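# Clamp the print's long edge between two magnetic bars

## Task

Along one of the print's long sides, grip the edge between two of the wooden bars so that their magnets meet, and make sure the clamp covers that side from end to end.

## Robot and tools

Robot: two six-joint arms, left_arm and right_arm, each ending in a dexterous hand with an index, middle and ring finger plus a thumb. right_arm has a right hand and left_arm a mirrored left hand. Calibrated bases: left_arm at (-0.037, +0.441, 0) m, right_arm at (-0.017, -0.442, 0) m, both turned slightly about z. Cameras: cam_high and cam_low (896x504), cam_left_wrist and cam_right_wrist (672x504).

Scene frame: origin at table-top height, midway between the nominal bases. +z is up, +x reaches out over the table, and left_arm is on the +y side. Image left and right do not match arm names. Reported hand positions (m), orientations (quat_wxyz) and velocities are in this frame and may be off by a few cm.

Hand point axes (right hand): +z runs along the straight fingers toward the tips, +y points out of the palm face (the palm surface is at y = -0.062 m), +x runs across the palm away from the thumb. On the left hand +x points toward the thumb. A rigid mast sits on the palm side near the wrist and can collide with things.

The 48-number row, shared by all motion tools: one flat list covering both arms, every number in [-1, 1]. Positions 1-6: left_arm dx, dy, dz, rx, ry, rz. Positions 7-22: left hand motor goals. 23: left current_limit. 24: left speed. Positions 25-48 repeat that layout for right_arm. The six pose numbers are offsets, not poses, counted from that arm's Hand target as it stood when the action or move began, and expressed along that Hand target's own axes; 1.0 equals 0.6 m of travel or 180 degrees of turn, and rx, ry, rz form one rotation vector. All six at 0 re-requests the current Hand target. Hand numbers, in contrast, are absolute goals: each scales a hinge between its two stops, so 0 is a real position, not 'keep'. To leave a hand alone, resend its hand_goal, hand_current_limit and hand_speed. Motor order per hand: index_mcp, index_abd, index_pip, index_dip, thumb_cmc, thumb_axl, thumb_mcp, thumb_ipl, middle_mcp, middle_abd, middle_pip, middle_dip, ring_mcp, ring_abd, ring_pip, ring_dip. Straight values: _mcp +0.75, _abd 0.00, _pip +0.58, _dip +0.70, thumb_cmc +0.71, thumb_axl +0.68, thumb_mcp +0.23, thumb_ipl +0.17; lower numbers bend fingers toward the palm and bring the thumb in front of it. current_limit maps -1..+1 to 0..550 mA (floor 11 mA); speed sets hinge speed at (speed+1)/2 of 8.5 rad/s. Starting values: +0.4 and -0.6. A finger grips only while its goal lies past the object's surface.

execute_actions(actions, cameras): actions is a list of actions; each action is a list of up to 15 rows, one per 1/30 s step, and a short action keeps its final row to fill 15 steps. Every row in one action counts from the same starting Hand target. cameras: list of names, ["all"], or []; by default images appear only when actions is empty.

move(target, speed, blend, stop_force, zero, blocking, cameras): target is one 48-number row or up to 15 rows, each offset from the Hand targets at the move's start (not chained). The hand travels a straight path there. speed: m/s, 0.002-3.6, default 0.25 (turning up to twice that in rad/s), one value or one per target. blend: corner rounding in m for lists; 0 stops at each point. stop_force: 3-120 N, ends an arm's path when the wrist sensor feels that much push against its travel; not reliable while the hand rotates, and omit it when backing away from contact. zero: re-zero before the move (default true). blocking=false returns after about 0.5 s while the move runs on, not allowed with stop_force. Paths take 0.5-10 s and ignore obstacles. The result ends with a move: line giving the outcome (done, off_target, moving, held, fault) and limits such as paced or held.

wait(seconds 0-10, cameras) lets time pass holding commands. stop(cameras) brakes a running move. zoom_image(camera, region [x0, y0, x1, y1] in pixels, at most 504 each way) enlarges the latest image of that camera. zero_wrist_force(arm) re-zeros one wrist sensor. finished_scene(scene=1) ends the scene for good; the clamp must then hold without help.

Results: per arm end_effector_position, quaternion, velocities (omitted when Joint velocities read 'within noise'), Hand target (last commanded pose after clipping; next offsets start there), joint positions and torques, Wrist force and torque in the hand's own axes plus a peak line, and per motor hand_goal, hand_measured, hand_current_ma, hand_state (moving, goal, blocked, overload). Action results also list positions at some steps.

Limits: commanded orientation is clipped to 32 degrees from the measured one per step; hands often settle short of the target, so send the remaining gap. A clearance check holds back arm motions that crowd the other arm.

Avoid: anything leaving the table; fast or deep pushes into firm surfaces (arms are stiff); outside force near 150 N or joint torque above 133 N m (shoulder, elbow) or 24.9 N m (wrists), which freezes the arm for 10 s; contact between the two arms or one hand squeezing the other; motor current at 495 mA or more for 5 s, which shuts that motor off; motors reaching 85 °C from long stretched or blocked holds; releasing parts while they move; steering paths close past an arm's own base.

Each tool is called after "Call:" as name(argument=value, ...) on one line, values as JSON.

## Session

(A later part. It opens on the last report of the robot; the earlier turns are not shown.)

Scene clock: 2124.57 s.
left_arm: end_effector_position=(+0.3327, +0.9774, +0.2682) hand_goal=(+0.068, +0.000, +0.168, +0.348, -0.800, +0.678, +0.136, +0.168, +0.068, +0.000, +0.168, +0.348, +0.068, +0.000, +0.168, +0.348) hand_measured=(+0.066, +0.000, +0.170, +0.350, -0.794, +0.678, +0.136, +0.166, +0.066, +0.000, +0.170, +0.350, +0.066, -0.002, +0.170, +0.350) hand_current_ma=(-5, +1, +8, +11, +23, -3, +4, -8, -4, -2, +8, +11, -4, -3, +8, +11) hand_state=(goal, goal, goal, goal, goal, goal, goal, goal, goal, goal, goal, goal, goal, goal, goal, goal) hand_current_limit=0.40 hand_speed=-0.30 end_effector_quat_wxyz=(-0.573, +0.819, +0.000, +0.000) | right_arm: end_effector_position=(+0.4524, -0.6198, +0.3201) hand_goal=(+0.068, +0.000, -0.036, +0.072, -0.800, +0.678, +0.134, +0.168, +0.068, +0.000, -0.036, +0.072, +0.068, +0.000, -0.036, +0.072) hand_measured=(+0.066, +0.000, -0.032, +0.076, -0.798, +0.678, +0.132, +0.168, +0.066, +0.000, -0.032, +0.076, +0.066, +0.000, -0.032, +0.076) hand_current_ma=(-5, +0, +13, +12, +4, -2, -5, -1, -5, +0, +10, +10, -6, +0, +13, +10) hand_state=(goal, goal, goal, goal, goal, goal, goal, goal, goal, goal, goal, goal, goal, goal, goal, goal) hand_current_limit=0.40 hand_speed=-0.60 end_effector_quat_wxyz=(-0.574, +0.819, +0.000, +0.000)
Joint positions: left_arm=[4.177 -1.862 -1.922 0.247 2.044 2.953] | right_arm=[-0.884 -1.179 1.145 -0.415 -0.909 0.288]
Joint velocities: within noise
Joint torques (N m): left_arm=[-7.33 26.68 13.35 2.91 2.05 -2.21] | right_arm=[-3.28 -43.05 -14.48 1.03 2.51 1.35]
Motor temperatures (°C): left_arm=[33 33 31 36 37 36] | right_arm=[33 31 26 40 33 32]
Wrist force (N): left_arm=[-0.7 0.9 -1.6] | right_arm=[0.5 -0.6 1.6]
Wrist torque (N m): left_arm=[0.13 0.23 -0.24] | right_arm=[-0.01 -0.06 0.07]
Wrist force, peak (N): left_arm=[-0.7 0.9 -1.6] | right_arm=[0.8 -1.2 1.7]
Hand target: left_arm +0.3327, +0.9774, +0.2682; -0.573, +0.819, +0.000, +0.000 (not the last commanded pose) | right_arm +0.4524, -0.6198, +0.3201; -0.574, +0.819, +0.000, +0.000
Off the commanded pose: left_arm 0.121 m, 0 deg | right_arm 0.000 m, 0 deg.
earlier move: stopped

Call:
move(target=[0.001,0.2315,0.3057,0,0,0,0.0685,0,0.1679,0.3478,-0.8,0.678,0.135,0.1676,0.0685,0,0.1679,0.3478,0.0685,0,0.1679,0.3478,0.4,-0.3,0,0,0,0,0,0,0.0685,0,-0.0365,0.0725,-0.8,0.678,0.1348,0.1676,0.0685,0,-0.0365,0.0725,0.0685,0,-0.0365,0.0725,0.4,-0.6], speed=0.1, cameras=["cam_high","cam_left_wrist","cam_low"])

Call:
zoom_image(camera="cam_high", region=[776, 190, 896, 320])

Call:
zoom_image(camera="cam_left_wrist", region=[0, 0, 350, 220])

Scene clock: 2135.80 s.
left_arm: end_effector_position=(+0.3333, +1.1022, +0.0749) hand_goal=(+0.068, +0.000, +0.168, +0.348, -0.800, +0.678, +0.136, +0.168, +0.068, +0.000, +0.168, +0.348, +0.068, +0.000, +0.168, +0.348) hand_measured=(+0.066, +0.000, +0.170, +0.350, -0.794, +0.678, +0.136, +0.166, +0.066, +0.000, +0.170, +0.350, +0.066, -0.002, +0.170, +0.350) hand_current_ma=(-5, +1, +8, +11, +23, -3, +4, -8, -4, -2, +8, +11, -4, -3, +8, +11) hand_state=(goal, goal, goal, goal, goal, goal, goal, goal, goal, goal, goal, goal, goal, goal, goal, goal) hand_current_limit=0.40 hand_speed=-0.30 end_effector_quat_wxyz=(-0.573, +0.819, +0.000, +0.000) | right_arm: end_effector_position=(+0.4524, -0.6198, +0.3201) hand_goal=(+0.068, +0.000, -0.036, +0.072, -0.800, +0.678, +0.134, +0.168, +0.068, +0.000, -0.036, +0.072, +0.068, +0.000, -0.036, +0.072) hand_measured=(+0.066, +0.000, -0.032, +0.076, -0.798, +0.678, +0.132, +0.168, +0.066, +0.000, -0.032, +0.076, +0.066, +0.000, -0.032, +0.076) hand_current_ma=(-5, +0, +13, +12, +4, -2, -5, -1, -5, +0, +10, +10, -6, +0, +13, +10) hand_state=(goal, goal, goal, goal, goal, goal, goal, goal, goal, goal, goal, goal, goal, goal, goal, goal) hand_current_limit=0.40 hand_speed=-0.60 end_effector_quat_wxyz=(-0.574, +0.819, +0.000, +0.000)
Joint positions: left_arm=[4.28 -2.373 -1.71 0.565 1.948 2.996] | right_arm=[-0.884 -1.179 1.145 -0.415 -0.909 0.288]
Joint torques (N m): left_arm=[-10.38 47.15 10.51 1.47 2.43 -0.2] | right_arm=[-3.27 -42.76 -13.85 1.1 2.43 1.36]
Wrist force (N): left_arm=[-0.3 0.9 -1.0] | right_arm=[0.9 -0.7 1.7]
Wrist torque (N m): left_arm=[0.06 0.19 -0.32] | right_arm=[-0.03 -0.11 0.10]
Wrist force, peak (N): left_arm=[-0.7 0.4 -2.2] | right_arm=[0.6 -1.3 2.0]
Hand target: left_arm +0.3334, +1.1022, +0.0749; -0.573, +0.819, +0.000, +0.000 | right_arm +0.4524, -0.6198, +0.3201; -0.574, +0.819, +0.000, +0.000
Off the commanded pose: left_arm 0.000 m, 0 deg | right_arm 0.000 m, 0 deg.
move: done
Images, in order (width x height): cam_high 896x504, cam_low 896x504, cam_left_wrist 672x504.

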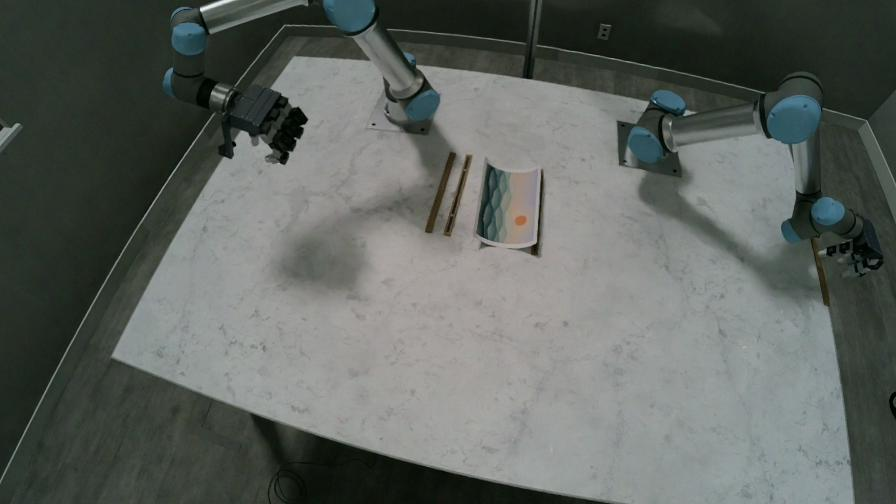

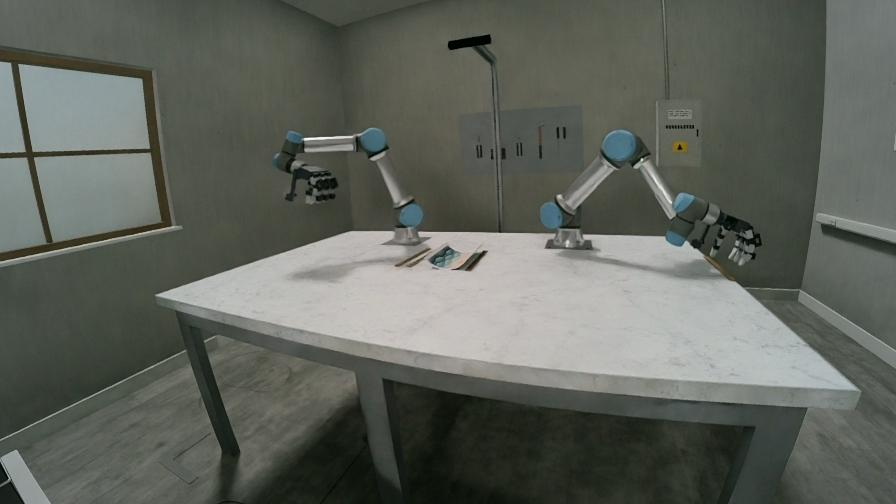

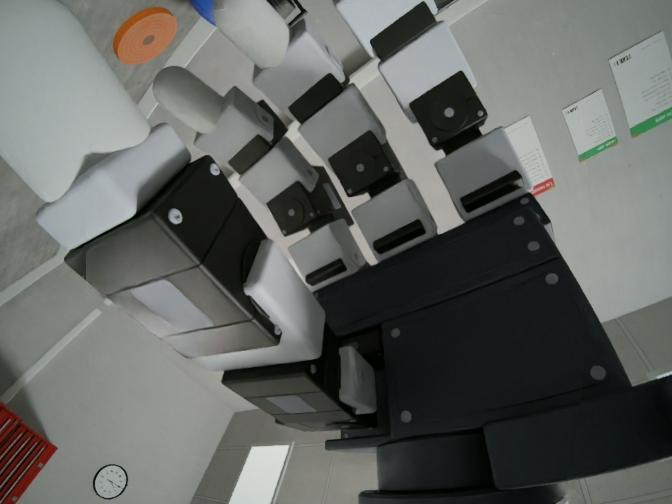

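Scaled by 3.877 from the camera's 896x504 image, which has a finer 1280x720 frame.

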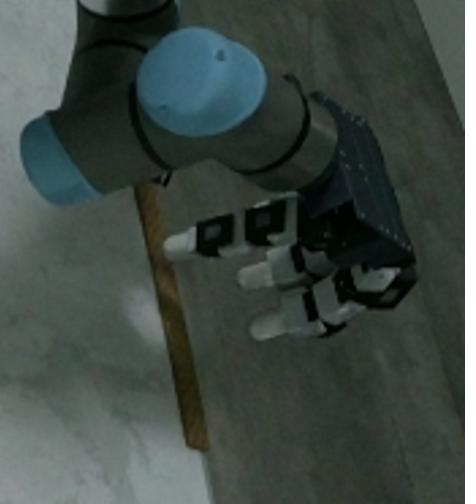

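Scaled by 1.440 from the camera's 672x504 image, which has a finer 960x720 frame.

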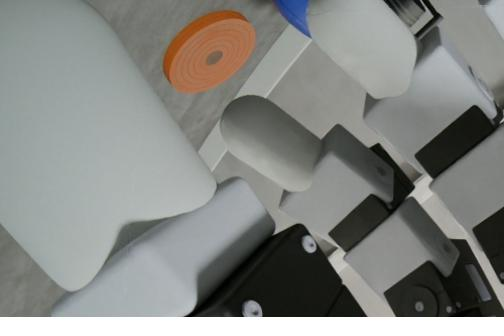

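Call:
zoom_image(camera="cam_low", region=[650, 180, 800, 300])

Scaled by 3.360 from the camera's 896x504 image, which has a finer 1280x720 frame.

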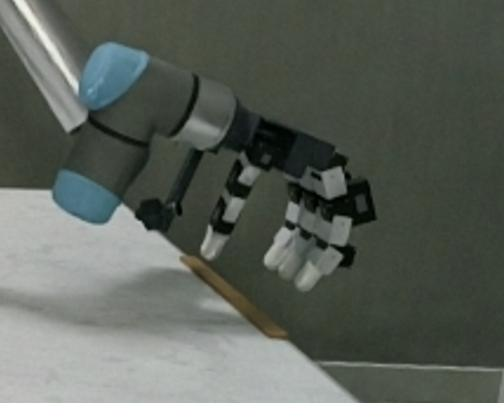

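Call:
move(target=[0,0.047,0.0171,0,0,0,0.0685,0,0.1679,0.3478,-0.8,0.678,0.135,0.1676,0.0685,0,0.1679,0.3478,0.0685,0,0.1679,0.3478,0.4,-0.3,0,0,0,0,0,0,0.0685,0,-0.0365,0.0725,-0.8,0.678,0.1348,0.1676,0.0685,0,-0.0365,0.0725,0.0685,0,-0.0365,0.0725,0.4,-0.6], speed=0.04, stop_force=5, cameras=["cam_high","cam_left_wrist","cam_low"])

Call:
zoom_image(camera="cam_low", region=[660, 200, 770, 290])

Call:
zoom_image(camera="cam_high", region=[790, 220, 870, 320])

Scene clock: 2174.30 s.
left_arm: end_effector_position=(+0.3334, +1.1022, +0.0448) hand_goal=(+0.068, +0.000, +0.168, +0.348, -0.800, +0.678, +0.136, +0.168, +0.068, +0.000, +0.168, +0.348, +0.068, +0.000, +0.168, +0.348) hand_measured=(+0.066, +0.000, +0.170, +0.350, -0.794, +0.678, +0.136, +0.166, +0.066, +0.000, +0.170, +0.350, +0.066, -0.002, +0.170, +0.350) hand_current_ma=(-5, +1, +8, +11, +23, -3, +4, -8, -4, -2, +8, +11, -4, -3, +8, +11) hand_state=(goal, goal, goal, goal, goal, goal, goal, goal, goal, goal, goal, goal, goal, goal, goal, goal) hand_current_limit=0.40 hand_speed=-0.30 end_effector_quat_wxyz=(-0.573, +0.819, +0.000, +0.000) | right_arm: end_effector_position=(+0.4524, -0.6198, +0.3201) hand_goal=(+0.068, +0.000, -0.036, +0.072, -0.800, +0.678, +0.134, +0.168, +0.068, +0.000, -0.036, +0.072, +0.068, +0.000, -0.036, +0.072) hand_measured=(+0.066, +0.000, -0.032, +0.076, -0.798, +0.678, +0.132, +0.168, +0.066, +0.000, -0.032, +0.076, +0.066, +0.000, -0.032, +0.076) hand_current_ma=(-5, +0, +13, +12, +4, -2, -5, -1, -5, +0, +10, +10, -6, +0, +13, +10) hand_state=(goal, goal, goal, goal, goal, goal, goal, goal, goal, goal, goal, goal, goal, goal, goal, goal) hand_current_limit=0.40 hand_speed=-0.60 end_effector_quat_wxyz=(-0.574, +0.819, +0.000, +0.000)
Joint positions: left_arm=[4.28 -2.432 -1.704 0.617 1.948 2.996] | right_arm=[-0.884 -1.179 1.145 -0.415 -0.909 0.288]
Joint torques (N m): left_arm=[-11.05 56.43 6.97 1.13 2.35 -1.54] | right_arm=[-2.95 -42.45 -13.93 1.01 2.3 1.51]
Wrist force (N): left_arm=[-0.5 0.6 -1.2] | right_arm=[0.6 -0.9 1.4]
Wrist torque (N m): left_arm=[0.05 0.19 -0.35] | right_arm=[-0.02 -0.06 0.07]
Wrist force, peak (N): left_arm=[-0.6 1.3 -1.4] | right_arm=[0.7 -1.3 2.0]
Hand target: left_arm +0.3334, +1.1022, +0.0448; -0.573, +0.819, +0.000, +0.000 | right_arm +0.4524, -0.6198, +0.3201; -0.574, +0.819, +0.000, +0.000
Off the commanded pose: left_arm 0.000 m, 0 deg | right_arm 0.000 m, 0 deg.
move: done
Images, in order (width x height): cam_high 896x504, cam_low 896x504, cam_left_wrist 672x504.

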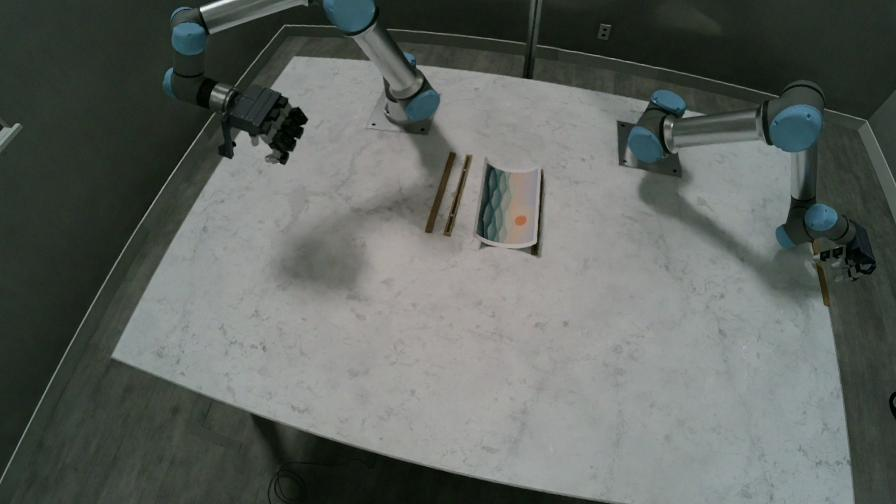

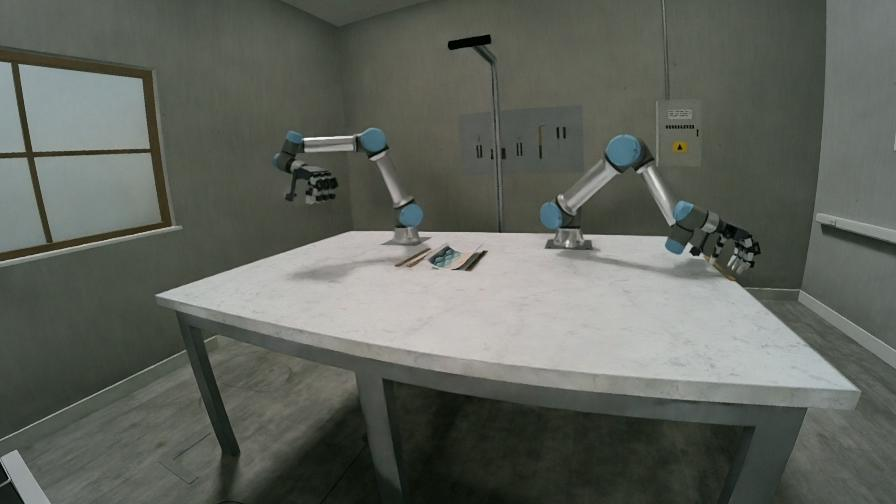

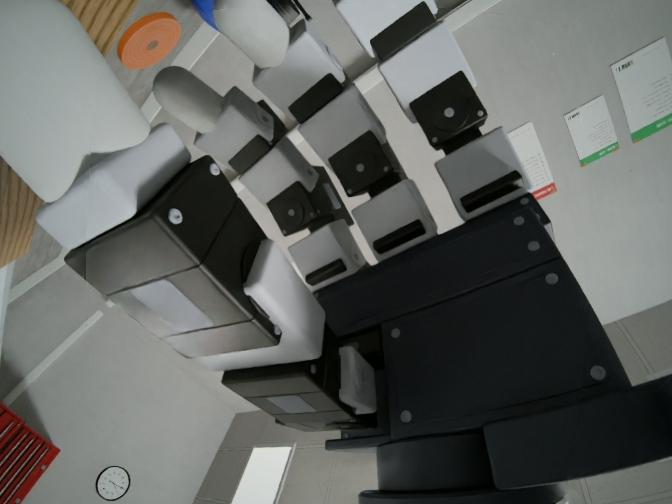

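Scaled by 4.582 from the camera's 896x504 image, which has a finer 1280x720 frame.

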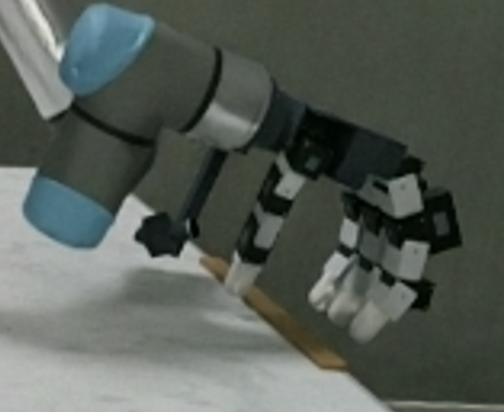

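Scaled by 5.040 from the camera's 896x504 image, which has a finer 1280x720 frame.

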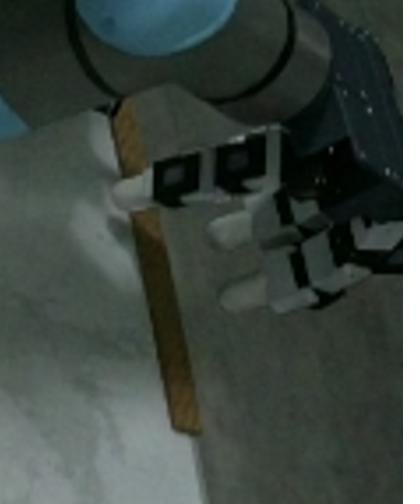

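Call:
move(target=[0,0.01974,0.00718,0,0,0,0.0685,0,0.1679,0.3478,-0.8,0.678,0.135,0.1676,0.0685,0,0.1679,0.3478,0.0685,0,0.1679,0.3478,0.4,-0.3,0,0,0,0,0,0,0.0685,0,-0.0365,0.0725,-0.8,0.678,0.1348,0.1676,0.0685,0,-0.0365,0.0725,0.0685,0,-0.0365,0.0725,0.4,-0.6], speed=0.012, stop_force=3, cameras=["cam_high","cam_left_wrist","cam_low"])

Call:
zoom_image(camera="cam_low", region=[690, 220, 770, 290])

Call:
zoom_image(camera="cam_high", region=[790, 220, 870, 320])

Call:
zoom_image(camera="cam_left_wrist", region=[0, 0, 350, 300])

Scene clock: 2182.77 s.
left_arm: end_effector_position=(+0.3335, +1.1022, +0.0323) hand_goal=(+0.068, +0.000, +0.168, +0.348, -0.800, +0.678, +0.136, +0.168, +0.068, +0.000, +0.168, +0.348, +0.068, +0.000, +0.168, +0.348) hand_measured=(+0.066, +0.000, +0.170, +0.350, -0.794, +0.678, +0.136, +0.166, +0.066, +0.000, +0.170, +0.350, +0.066, -0.002, +0.170, +0.350) hand_current_ma=(-5, +1, +8, +11, +23, -3, +4, -8, -4, -2, +8, +11, -4, -3, +8, +11) hand_state=(goal, goal, goal, goal, goal, goal, goal, goal, goal, goal, goal, goal, goal, goal, goal, goal) hand_current_limit=0.40 hand_speed=-0.30 end_effector_quat_wxyz=(-0.573, +0.819, +0.000, +0.000) | right_arm: end_effector_position=(+0.4524, -0.6198, +0.3201) hand_goal=(+0.068, +0.000, -0.036, +0.072, -0.800, +0.678, +0.134, +0.168, +0.068, +0.000, -0.036, +0.072, +0.068, +0.000, -0.036, +0.072) hand_measured=(+0.066, +0.000, -0.032, +0.076, -0.798, +0.678, +0.132, +0.168, +0.066, +0.000, -0.032, +0.076, +0.066, +0.000, -0.032, +0.076) hand_current_ma=(-5, +0, +13, +12, +4, -2, -5, -1, -5, +0, +10, +10, -6, +0, +13, +10) hand_state=(goal, goal, goal, goal, goal, goal, goal, goal, goal, goal, goal, goal, goal, goal, goal, goal) hand_current_limit=0.40 hand_speed=-0.60 end_effector_quat_wxyz=(-0.574, +0.819, +0.000, +0.000)
Joint positions: left_arm=[4.28 -2.457 -1.699 0.638 1.948 2.996] | right_arm=[-0.884 -1.179 1.145 -0.415 -0.909 0.288]
Joint torques (N m): left_arm=[-10.64 56.84 9.06 1.18 2.42 1.03] | right_arm=[-2.88 -42.2 -14.13 1.04 2.38 1.53]
Wrist force (N): left_arm=[-0.2 0.8 -1.0] | right_arm=[0.3 -0.8 1.5]
Wrist torque (N m): left_arm=[0.04 0.16 -0.31] | right_arm=[-0.03 -0.03 0.05]
Wrist force, peak (N): left_arm=[-0.5 1.3 -1.4] | right_arm=[0.7 -1.1 2.0]
Hand target: left_arm +0.3335, +1.1022, +0.0322; -0.573, +0.819, +0.000, +0.000 | right_arm +0.4524, -0.6198, +0.3201; -0.574, +0.819, +0.000, +0.000
Off the commanded pose: left_arm 0.000 m, 0 deg | right_arm 0.000 m, 0 deg.
move: done
Images, in order (width x height): cam_high 896x504, cam_low 896x504, cam_left_wrist 672x504.

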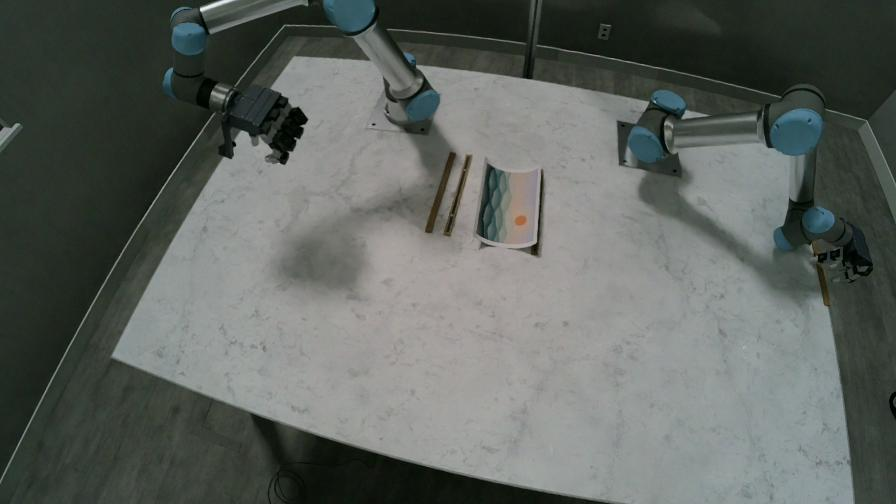

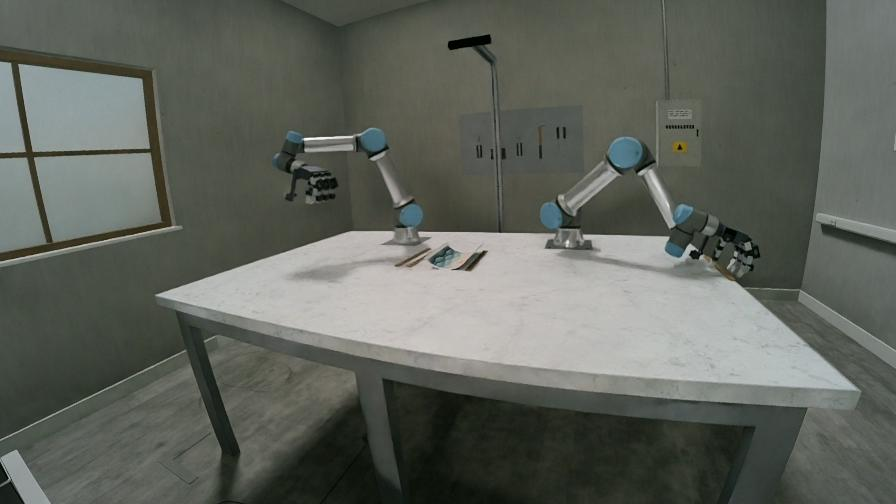

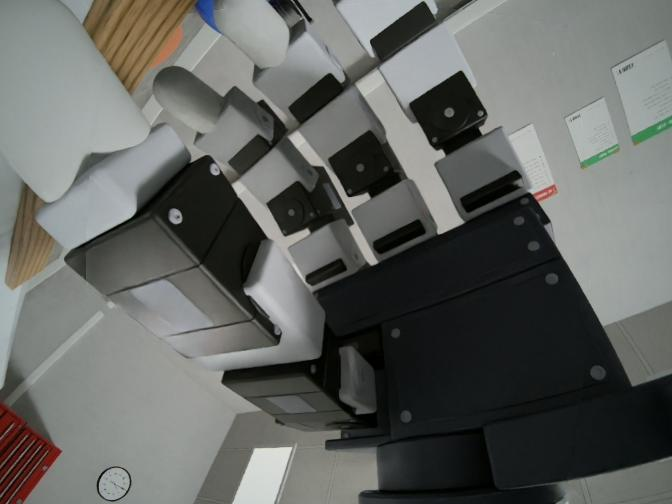

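Scaled by 6.300 from the camera's 896x504 image, which has a finer 1280x720 frame.

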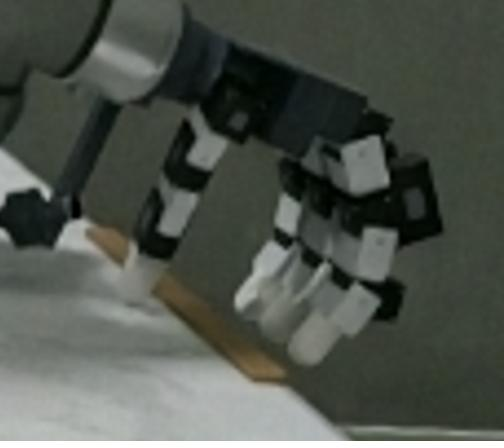

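Scaled by 5.040 from the camera's 896x504 image, which has a finer 1280x720 frame.

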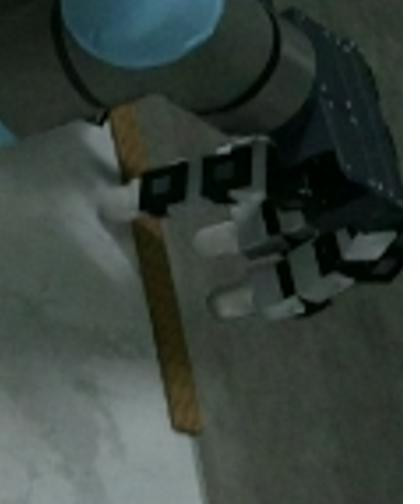

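Scaled by 1.440 from the camera's 672x504 image, which has a finer 960x720 frame.

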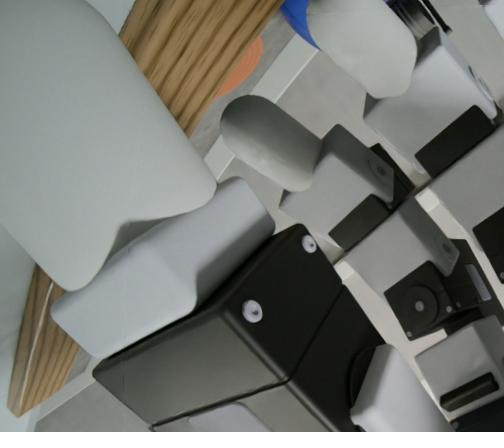

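Call:
move(target=[0,0,0,0,0,0,-0.137,0,0.1679,0.3478,-0.8,0.678,0.135,0.1676,-0.137,0,0.1679,0.3478,-0.137,0,0.1679,0.3478,0.4,-0.9,0,0,0,0,0,0,0.0685,0,-0.0365,0.0725,-0.8,0.678,0.1348,0.1676,0.0685,0,-0.0365,0.0725,0.0685,0,-0.0365,0.0725,0.4,-0.6], cameras=["cam_low"])

Call:
zoom_image(camera="cam_low", region=[690, 220, 770, 290])

Call:
move(target=[0,0,0,0,0,0,-0.215,0,0.1679,0.3478,-0.8,0.678,0.135,0.1676,-0.215,0,0.1679,0.3478,-0.215,0,0.1679,0.3478,0.4,-0.95,0,0,0,0,0,0,0.0685,0,-0.0365,0.0725,-0.8,0.678,0.1348,0.1676,0.0685,0,-0.0365,0.0725,0.0685,0,-0.0365,0.0725,0.4,-0.6], cameras=["cam_low","cam_left_wrist","cam_high"])

Call:
zoom_image(camera="cam_low", region=[690, 220, 770, 290])

Call:
zoom_image(camera="cam_left_wrist", region=[0, 0, 350, 300])

Scene clock: 2196.50 s.
left_arm: end_effector_position=(+0.3335, +1.1022, +0.0322) hand_goal=(-0.136, +0.000, +0.168, +0.348, -0.800, +0.678, +0.136, +0.168, -0.136, +0.000, +0.168, +0.348, -0.136, +0.000, +0.168, +0.348) hand_measured=(-0.134, +0.000, +0.170, +0.350, -0.794, +0.678, +0.136, +0.166, -0.134, +0.000, +0.170, +0.350, -0.134, -0.002, +0.170, +0.350) hand_current_ma=(+7, +1, +8, +11, +23, -3, +4, -8, +7, -2, +8, +11, +6, -3, +8, +11) hand_state=(goal, goal, goal, goal, goal, goal, goal, goal, goal, goal, goal, goal, goal, goal, goal, goal) hand_current_limit=0.40 hand_speed=-0.90 end_effector_quat_wxyz=(-0.573, +0.819, +0.000, +0.000) | right_arm: end_effector_position=(+0.4524, -0.6198, +0.3201) hand_goal=(+0.068, +0.000, -0.036, +0.072, -0.800, +0.678, +0.134, +0.168, +0.068, +0.000, -0.036, +0.072, +0.068, +0.000, -0.036, +0.072) hand_measured=(+0.066, +0.000, -0.032, +0.076, -0.798, +0.678, +0.132, +0.168, +0.066, +0.000, -0.032, +0.076, +0.066, +0.000, -0.032, +0.076) hand_current_ma=(-5, +0, +13, +12, +4, -2, -5, -1, -5, +0, +10, +10, -6, +0, +13, +10) hand_state=(goal, goal, goal, goal, goal, goal, goal, goal, goal, goal, goal, goal, goal, goal, goal, goal) hand_current_limit=0.40 hand_speed=-0.60 end_effector_quat_wxyz=(-0.574, +0.819, +0.000, +0.000)
Joint positions: left_arm=[4.28 -2.457 -1.699 0.638 1.948 2.996] | right_arm=[-0.884 -1.179 1.145 -0.415 -0.909 0.288]
Joint torques (N m): left_arm=[-10.39 56.06 7.57 1.21 2.35 -2.2] | right_arm=[-2.83 -41.76 -14.26 1.04 2.33 1.6]
Wrist force (N): left_arm=[-0.2 0.6 -1.1] | right_arm=[0.5 -0.8 1.5]
Wrist torque (N m): left_arm=[0.07 0.16 -0.30] | right_arm=[-0.03 -0.06 0.06]
Wrist force, peak (N): left_arm=[-0.4 0.4 -1.7] | right_arm=[1.0 -0.8 2.0]
Hand target: left_arm +0.3335, +1.1022, +0.0322; -0.573, +0.819, +0.000, +0.000 | right_arm +0.4524, -0.6198, +0.3201; -0.574, +0.819, +0.000, +0.000
Off the commanded pose: left_arm 0.000 m, 0 deg | right_arm 0.000 m, 0 deg.
move: done
Images, in order (width x height): cam_low 896x504.

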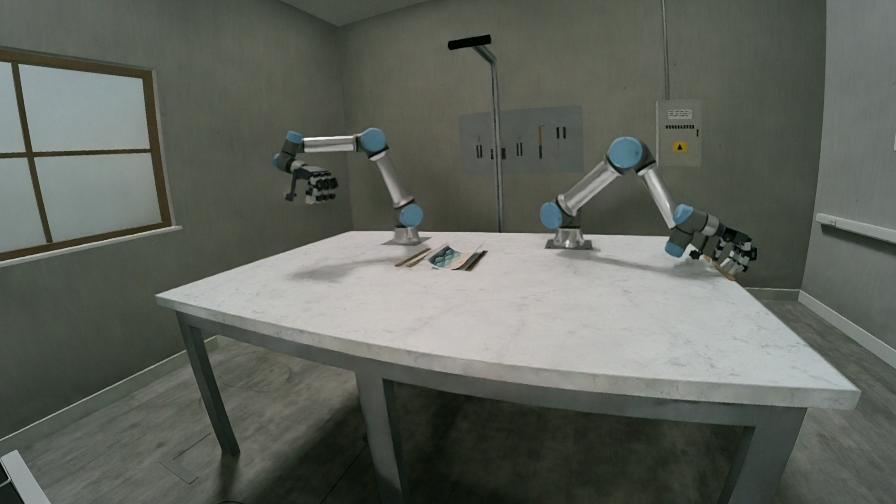

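Scaled by 6.300 from the camera's 896x504 image, which has a finer 1280x720 frame.

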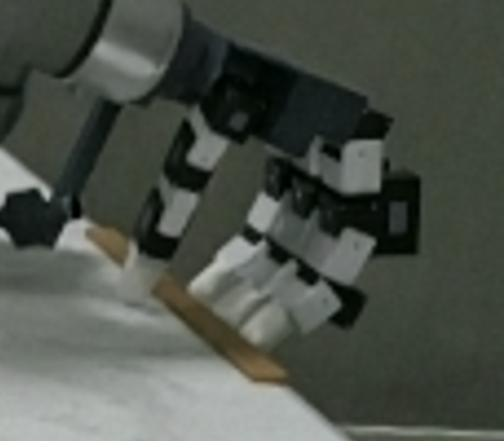

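Scene clock: 2197.20 s.
left_arm: end_effector_position=(+0.3335, +1.1022, +0.0322) hand_goal=(-0.214, +0.000, +0.168, +0.348, -0.800, +0.678, +0.136, +0.168, -0.214, +0.000, +0.168, +0.348, -0.214, +0.000, +0.168, +0.348) hand_measured=(-0.212, +0.000, +0.170, +0.350, -0.794, +0.678, +0.136, +0.166, -0.212, +0.000, +0.170, +0.350, -0.212, -0.002, +0.170, +0.350) hand_current_ma=(+11, +1, +8, +11, +23, -3, +4, -8, +11, -2, +8, +11, +10, -3, +8, +11) hand_state=(goal, goal, goal, goal, goal, goal, goal, goal, goal, goal, goal, goal, goal, goal, goal, goal) hand_current_limit=0.40 hand_speed=-0.95 end_effector_quat_wxyz=(-0.573, +0.819, +0.000, +0.000) | right_arm: end_effector_position=(+0.4524, -0.6198, +0.3201) hand_goal=(+0.068, +0.000, -0.036, +0.072, -0.800, +0.678, +0.134, +0.168, +0.068, +0.000, -0.036, +0.072, +0.068, +0.000, -0.036, +0.072) hand_measured=(+0.066, +0.000, -0.032, +0.076, -0.798, +0.678, +0.132, +0.168, +0.066, +0.000, -0.032, +0.076, +0.066, +0.000, -0.032, +0.076) hand_current_ma=(-5, +0, +13, +12, +4, -2, -5, -1, -5, +0, +10, +10, -6, +0, +13, +10) hand_state=(goal, goal, goal, goal, goal, goal, goal, goal, goal, goal, goal, goal, goal, goal, goal, goal) hand_current_limit=0.40 hand_speed=-0.60 end_effector_quat_wxyz=(-0.574, +0.819, +0.000, +0.000)
Joint positions: left_arm=[4.28 -2.457 -1.699 0.638 1.948 2.996] | right_arm=[-0.884 -1.179 1.145 -0.415 -0.909 0.288]
Joint torques (N m): left_arm=[-10.25 56.25 7.92 1.2 2.34 -2.2] | right_arm=[-3.3 -41.34 -13.86 0.97 2.44 1.63]
Wrist force (N): left_arm=[-0.2 0.6 -0.8] | right_arm=[1.0 -1.2 1.6]
Wrist torque (N m): left_arm=[0.07 0.17 -0.31] | right_arm=[-0.09 -0.12 0.09]
Wrist force, peak (N): left_arm=[-0.1 0.9 -1.2] | right_arm=[0.7 -1.0 2.1]
Hand target: left_arm +0.3335, +1.1022, +0.0322; -0.573, +0.819, +0.000, +0.000 | right_arm +0.4524, -0.6198, +0.3201; -0.574, +0.819, +0.000, +0.000
Off the commanded pose: left_arm 0.000 m, 0 deg | right_arm 0.000 m, 0 deg.
move: done
Images, in order (width x height): cam_high 896x504, cam_low 896x504, cam_left_wrist 672x504.

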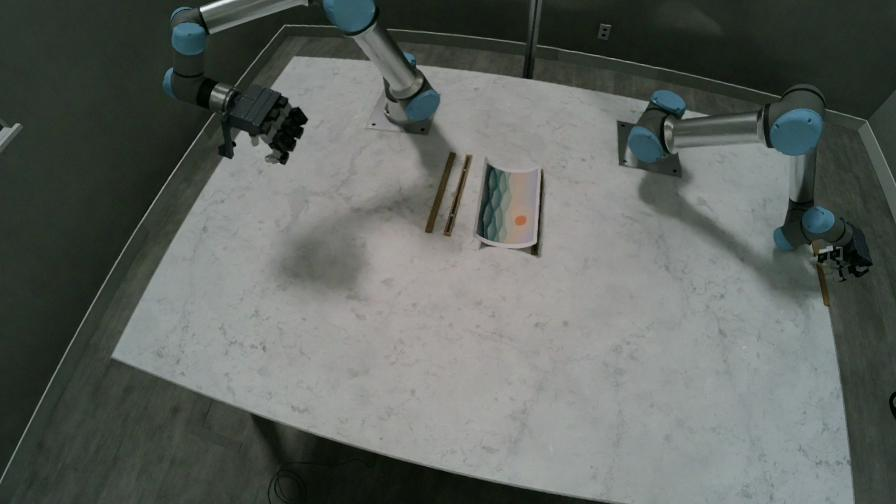

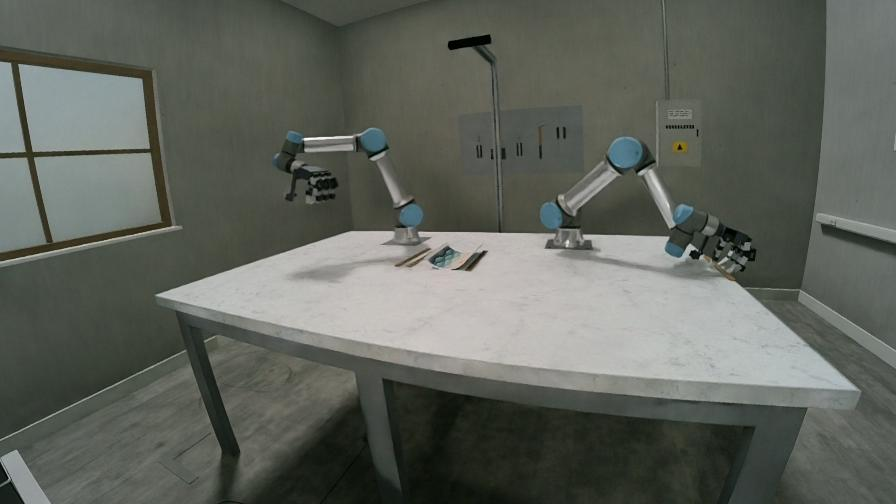

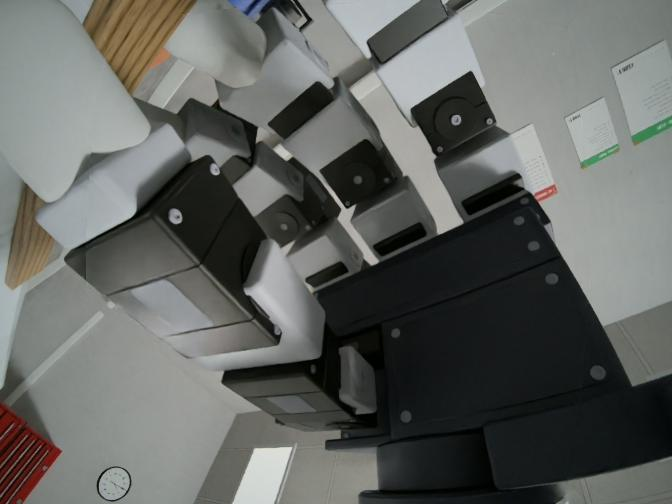

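Scaled by 6.300 from the camera's 896x504 image, which has a finer 1280x720 frame.

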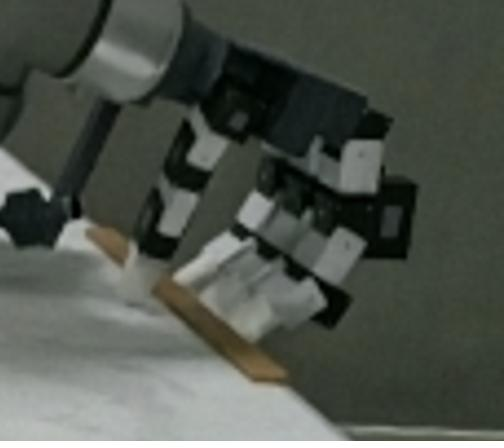

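Scaled by 1.440 from the camera's 672x504 image, which has a finer 960x720 frame.

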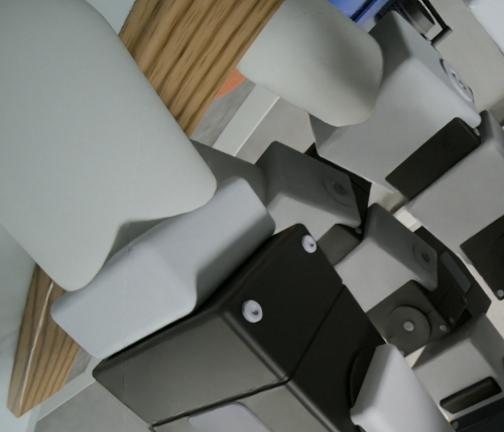

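Call:
move(target=[0,0,0,0,0,0,-0.225,0,0.1679,0.3478,-0.8,0.678,0.135,0.1676,-0.225,0,0.1679,0.3478,-0.225,0,0.1679,0.3478,0.4,-0.97,0,0,0,0,0,0,0.0685,0,-0.0365,0.0725,-0.8,0.678,0.1348,0.1676,0.0685,0,-0.0365,0.0725,0.0685,0,-0.0365,0.0725,0.4,-0.6])

Call:
move(target=[0,0,0,0,0,0,-0.233,0,0.1679,0.3478,-0.8,0.678,0.135,0.1676,-0.233,0,0.1679,0.3478,-0.233,0,0.1679,0.3478,0.4,-0.97,0,0,0,0,0,0,0.0685,0,-0.0365,0.0725,-0.8,0.678,0.1348,0.1676,0.0685,0,-0.0365,0.0725,0.0685,0,-0.0365,0.0725,0.4,-0.6], cameras=["cam_low","cam_left_wrist"])

Call:
zoom_image(camera="cam_low", region=[690, 220, 770, 290])

Call:
zoom_image(camera="cam_left_wrist", region=[80, 0, 280, 150])

Scene clock: 2206.57 s.
left_arm: end_effector_position=(+0.3335, +1.1022, +0.0322) hand_goal=(-0.224, +0.000, +0.168, +0.348, -0.800, +0.678, +0.136, +0.168, -0.224, +0.000, +0.168, +0.348, -0.224, +0.000, +0.168, +0.348) hand_measured=(-0.222, +0.000, +0.170, +0.350, -0.794, +0.678, +0.136, +0.166, -0.220, +0.000, +0.170, +0.350, -0.218, -0.002, +0.170, +0.350) hand_current_ma=(+13, +1, +8, +11, +23, -3, +4, -8, +18, -2, +8, +11, +23, -3, +8, +11) hand_state=(goal, goal, goal, goal, goal, goal, goal, goal, goal, goal, goal, goal, goal, goal, goal, goal) hand_current_limit=0.40 hand_speed=-0.97 end_effector_quat_wxyz=(-0.573, +0.819, +0.000, +0.000) | right_arm: end_effector_position=(+0.4524, -0.6198, +0.3201) hand_goal=(+0.068, +0.000, -0.036, +0.072, -0.800, +0.678, +0.134, +0.168, +0.068, +0.000, -0.036, +0.072, +0.068, +0.000, -0.036, +0.072) hand_measured=(+0.066, +0.000, -0.032, +0.076, -0.798, +0.678, +0.132, +0.168, +0.066, +0.000, -0.032, +0.076, +0.066, +0.000, -0.032, +0.076) hand_current_ma=(-5, +0, +13, +12, +4, -2, -5, -1, -5, +0, +10, +10, -6, +0, +13, +10) hand_state=(goal, goal, goal, goal, goal, goal, goal, goal, goal, goal, goal, goal, goal, goal, goal, goal) hand_current_limit=0.40 hand_speed=-0.60 end_effector_quat_wxyz=(-0.574, +0.819, +0.000, +0.000)
Joint positions: left_arm=[4.28 -2.457 -1.699 0.638 1.948 2.996] | right_arm=[-0.884 -1.179 1.145 -0.415 -0.909 0.288]
Joint torques (N m): left_arm=[-10.3 55.79 8.78 1.16 1.76 -2.08] | right_arm=[-2.55 -41.39 -14.47 1.01 2.29 1.58]
Wrist force (N): left_arm=[-0.1 0.6 -1.0] | right_arm=[0.6 -0.9 1.7]
Wrist torque (N m): left_arm=[0.09 0.15 -0.30] | right_arm=[-0.05 -0.08 0.07]
Wrist force, peak (N): left_arm=[-0.5 1.3 -1.4] | right_arm=[0.5 -1.1 2.1]
Hand target: left_arm +0.3335, +1.1022, +0.0322; -0.573, +0.819, +0.000, +0.000 | right_arm +0.4524, -0.6198, +0.3201; -0.574, +0.819, +0.000, +0.000
Off the commanded pose: left_arm 0.000 m, 0 deg | right_arm 0.000 m, 0 deg.
move: done

Scene clock: 2207.07 s.
left_arm: end_effector_position=(+0.3335, +1.1022, +0.0322) hand_goal=(-0.232, +0.000, +0.168, +0.348, -0.800, +0.678, +0.136, +0.168, -0.232, +0.000, +0.168, +0.348, -0.232, +0.000, +0.168, +0.348) hand_measured=(-0.228, +0.000, +0.170, +0.350, -0.794, +0.678, +0.136, +0.166, -0.228, +0.000, +0.170, +0.350, -0.226, -0.002, +0.170, +0.350) hand_current_ma=(+16, +1, +8, +11, +23, -3, +4, -8, +20, -2, +8, +11, +24, -3, +8, +11) hand_state=(goal, goal, goal, goal, goal, goal, goal, goal, goal, goal, goal, goal, goal, goal, goal, goal) hand_current_limit=0.40 hand_speed=-0.97 end_effector_quat_wxyz=(-0.573, +0.819, +0.000, +0.000) | right_arm: end_effector_position=(+0.4524, -0.6198, +0.3201) hand_goal=(+0.068, +0.000, -0.036, +0.072, -0.800, +0.678, +0.134, +0.168, +0.068, +0.000, -0.036, +0.072, +0.068, +0.000, -0.036, +0.072) hand_measured=(+0.066, +0.000, -0.032, +0.076, -0.798, +0.678, +0.132, +0.168, +0.066, +0.000, -0.032, +0.076, +0.066, +0.000, -0.032, +0.076) hand_current_ma=(-5, +0, +13, +12, +4, -2, -5, -1, -5, +0, +10, +10, -6, +0, +13, +10) hand_state=(goal, goal, goal, goal, goal, goal, goal, goal, goal, goal, goal, goal, goal, goal, goal, goal) hand_current_limit=0.40 hand_speed=-0.60 end_effector_quat_wxyz=(-0.574, +0.819, +0.000, +0.000)
Joint positions: left_arm=[4.28 -2.457 -1.699 0.638 1.948 2.996] | right_arm=[-0.884 -1.179 1.145 -0.415 -0.909 0.288]
Joint torques (N m): left_arm=[-10.64 55.55 7.96 1.32 1.85 -2.05] | right_arm=[-3 -41.29 -14.11 1.12 2.36 1.65]
Wrist force (N): left_arm=[-0.4 0.6 -0.9] | right_arm=[0.2 -1.1 1.7]
Wrist torque (N m): left_arm=[0.09 0.20 -0.32] | right_arm=[-0.08 -0.03 0.03]
Wrist force, peak (N): left_arm=[-0.6 1.2 -1.0] | right_arm=[1.0 -0.9 1.7]
Hand target: left_arm +0.3335, +1.1022, +0.0322; -0.573, +0.819, +0.000, +0.000 | right_arm +0.4524, -0.6198, +0.3201; -0.574, +0.819, +0.000, +0.000
Off the commanded pose: left_arm 0.000 m, 0 deg | right_arm 0.000 m, 0 deg.
move: done
Images, in order (width x height): cam_low 896x504, cam_left_wrist 672x504.

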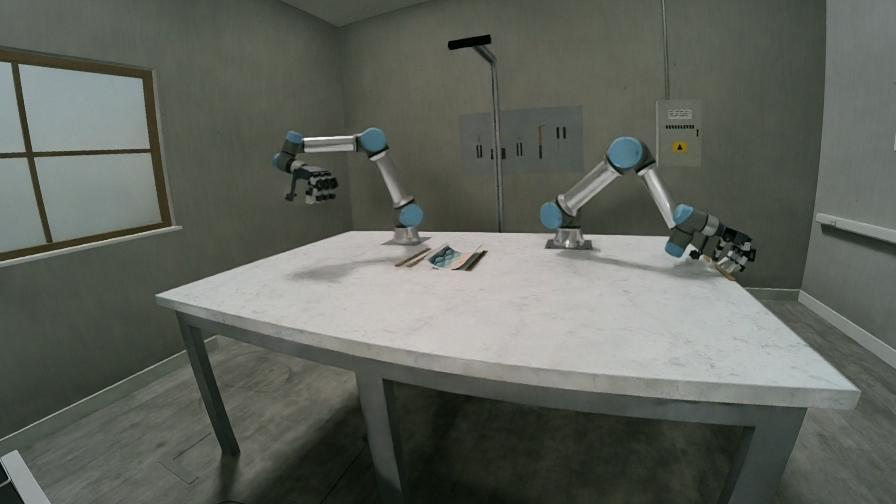

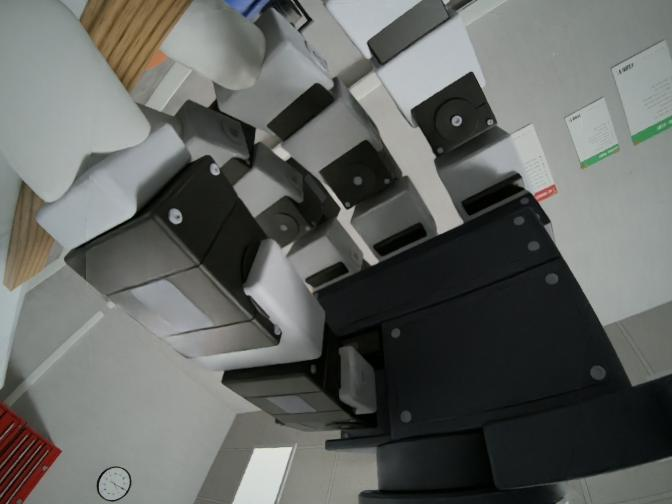

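Scaled by 6.300 from the camera's 896x504 image, which has a finer 1280x720 frame.

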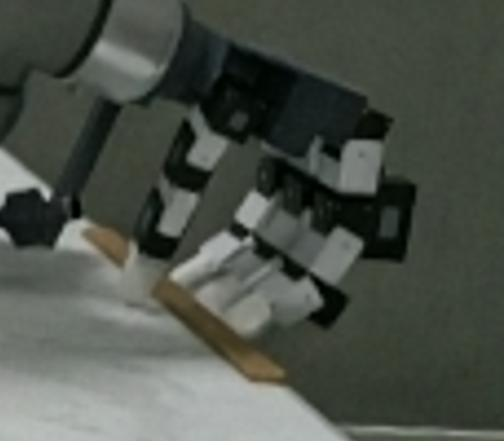

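Scaled by 2.520 from the camera's 672x504 image, which has a finer 960x720 frame.

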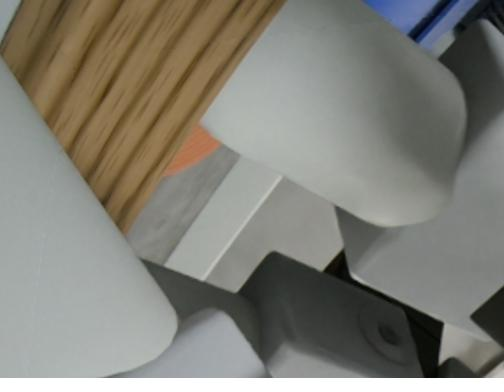

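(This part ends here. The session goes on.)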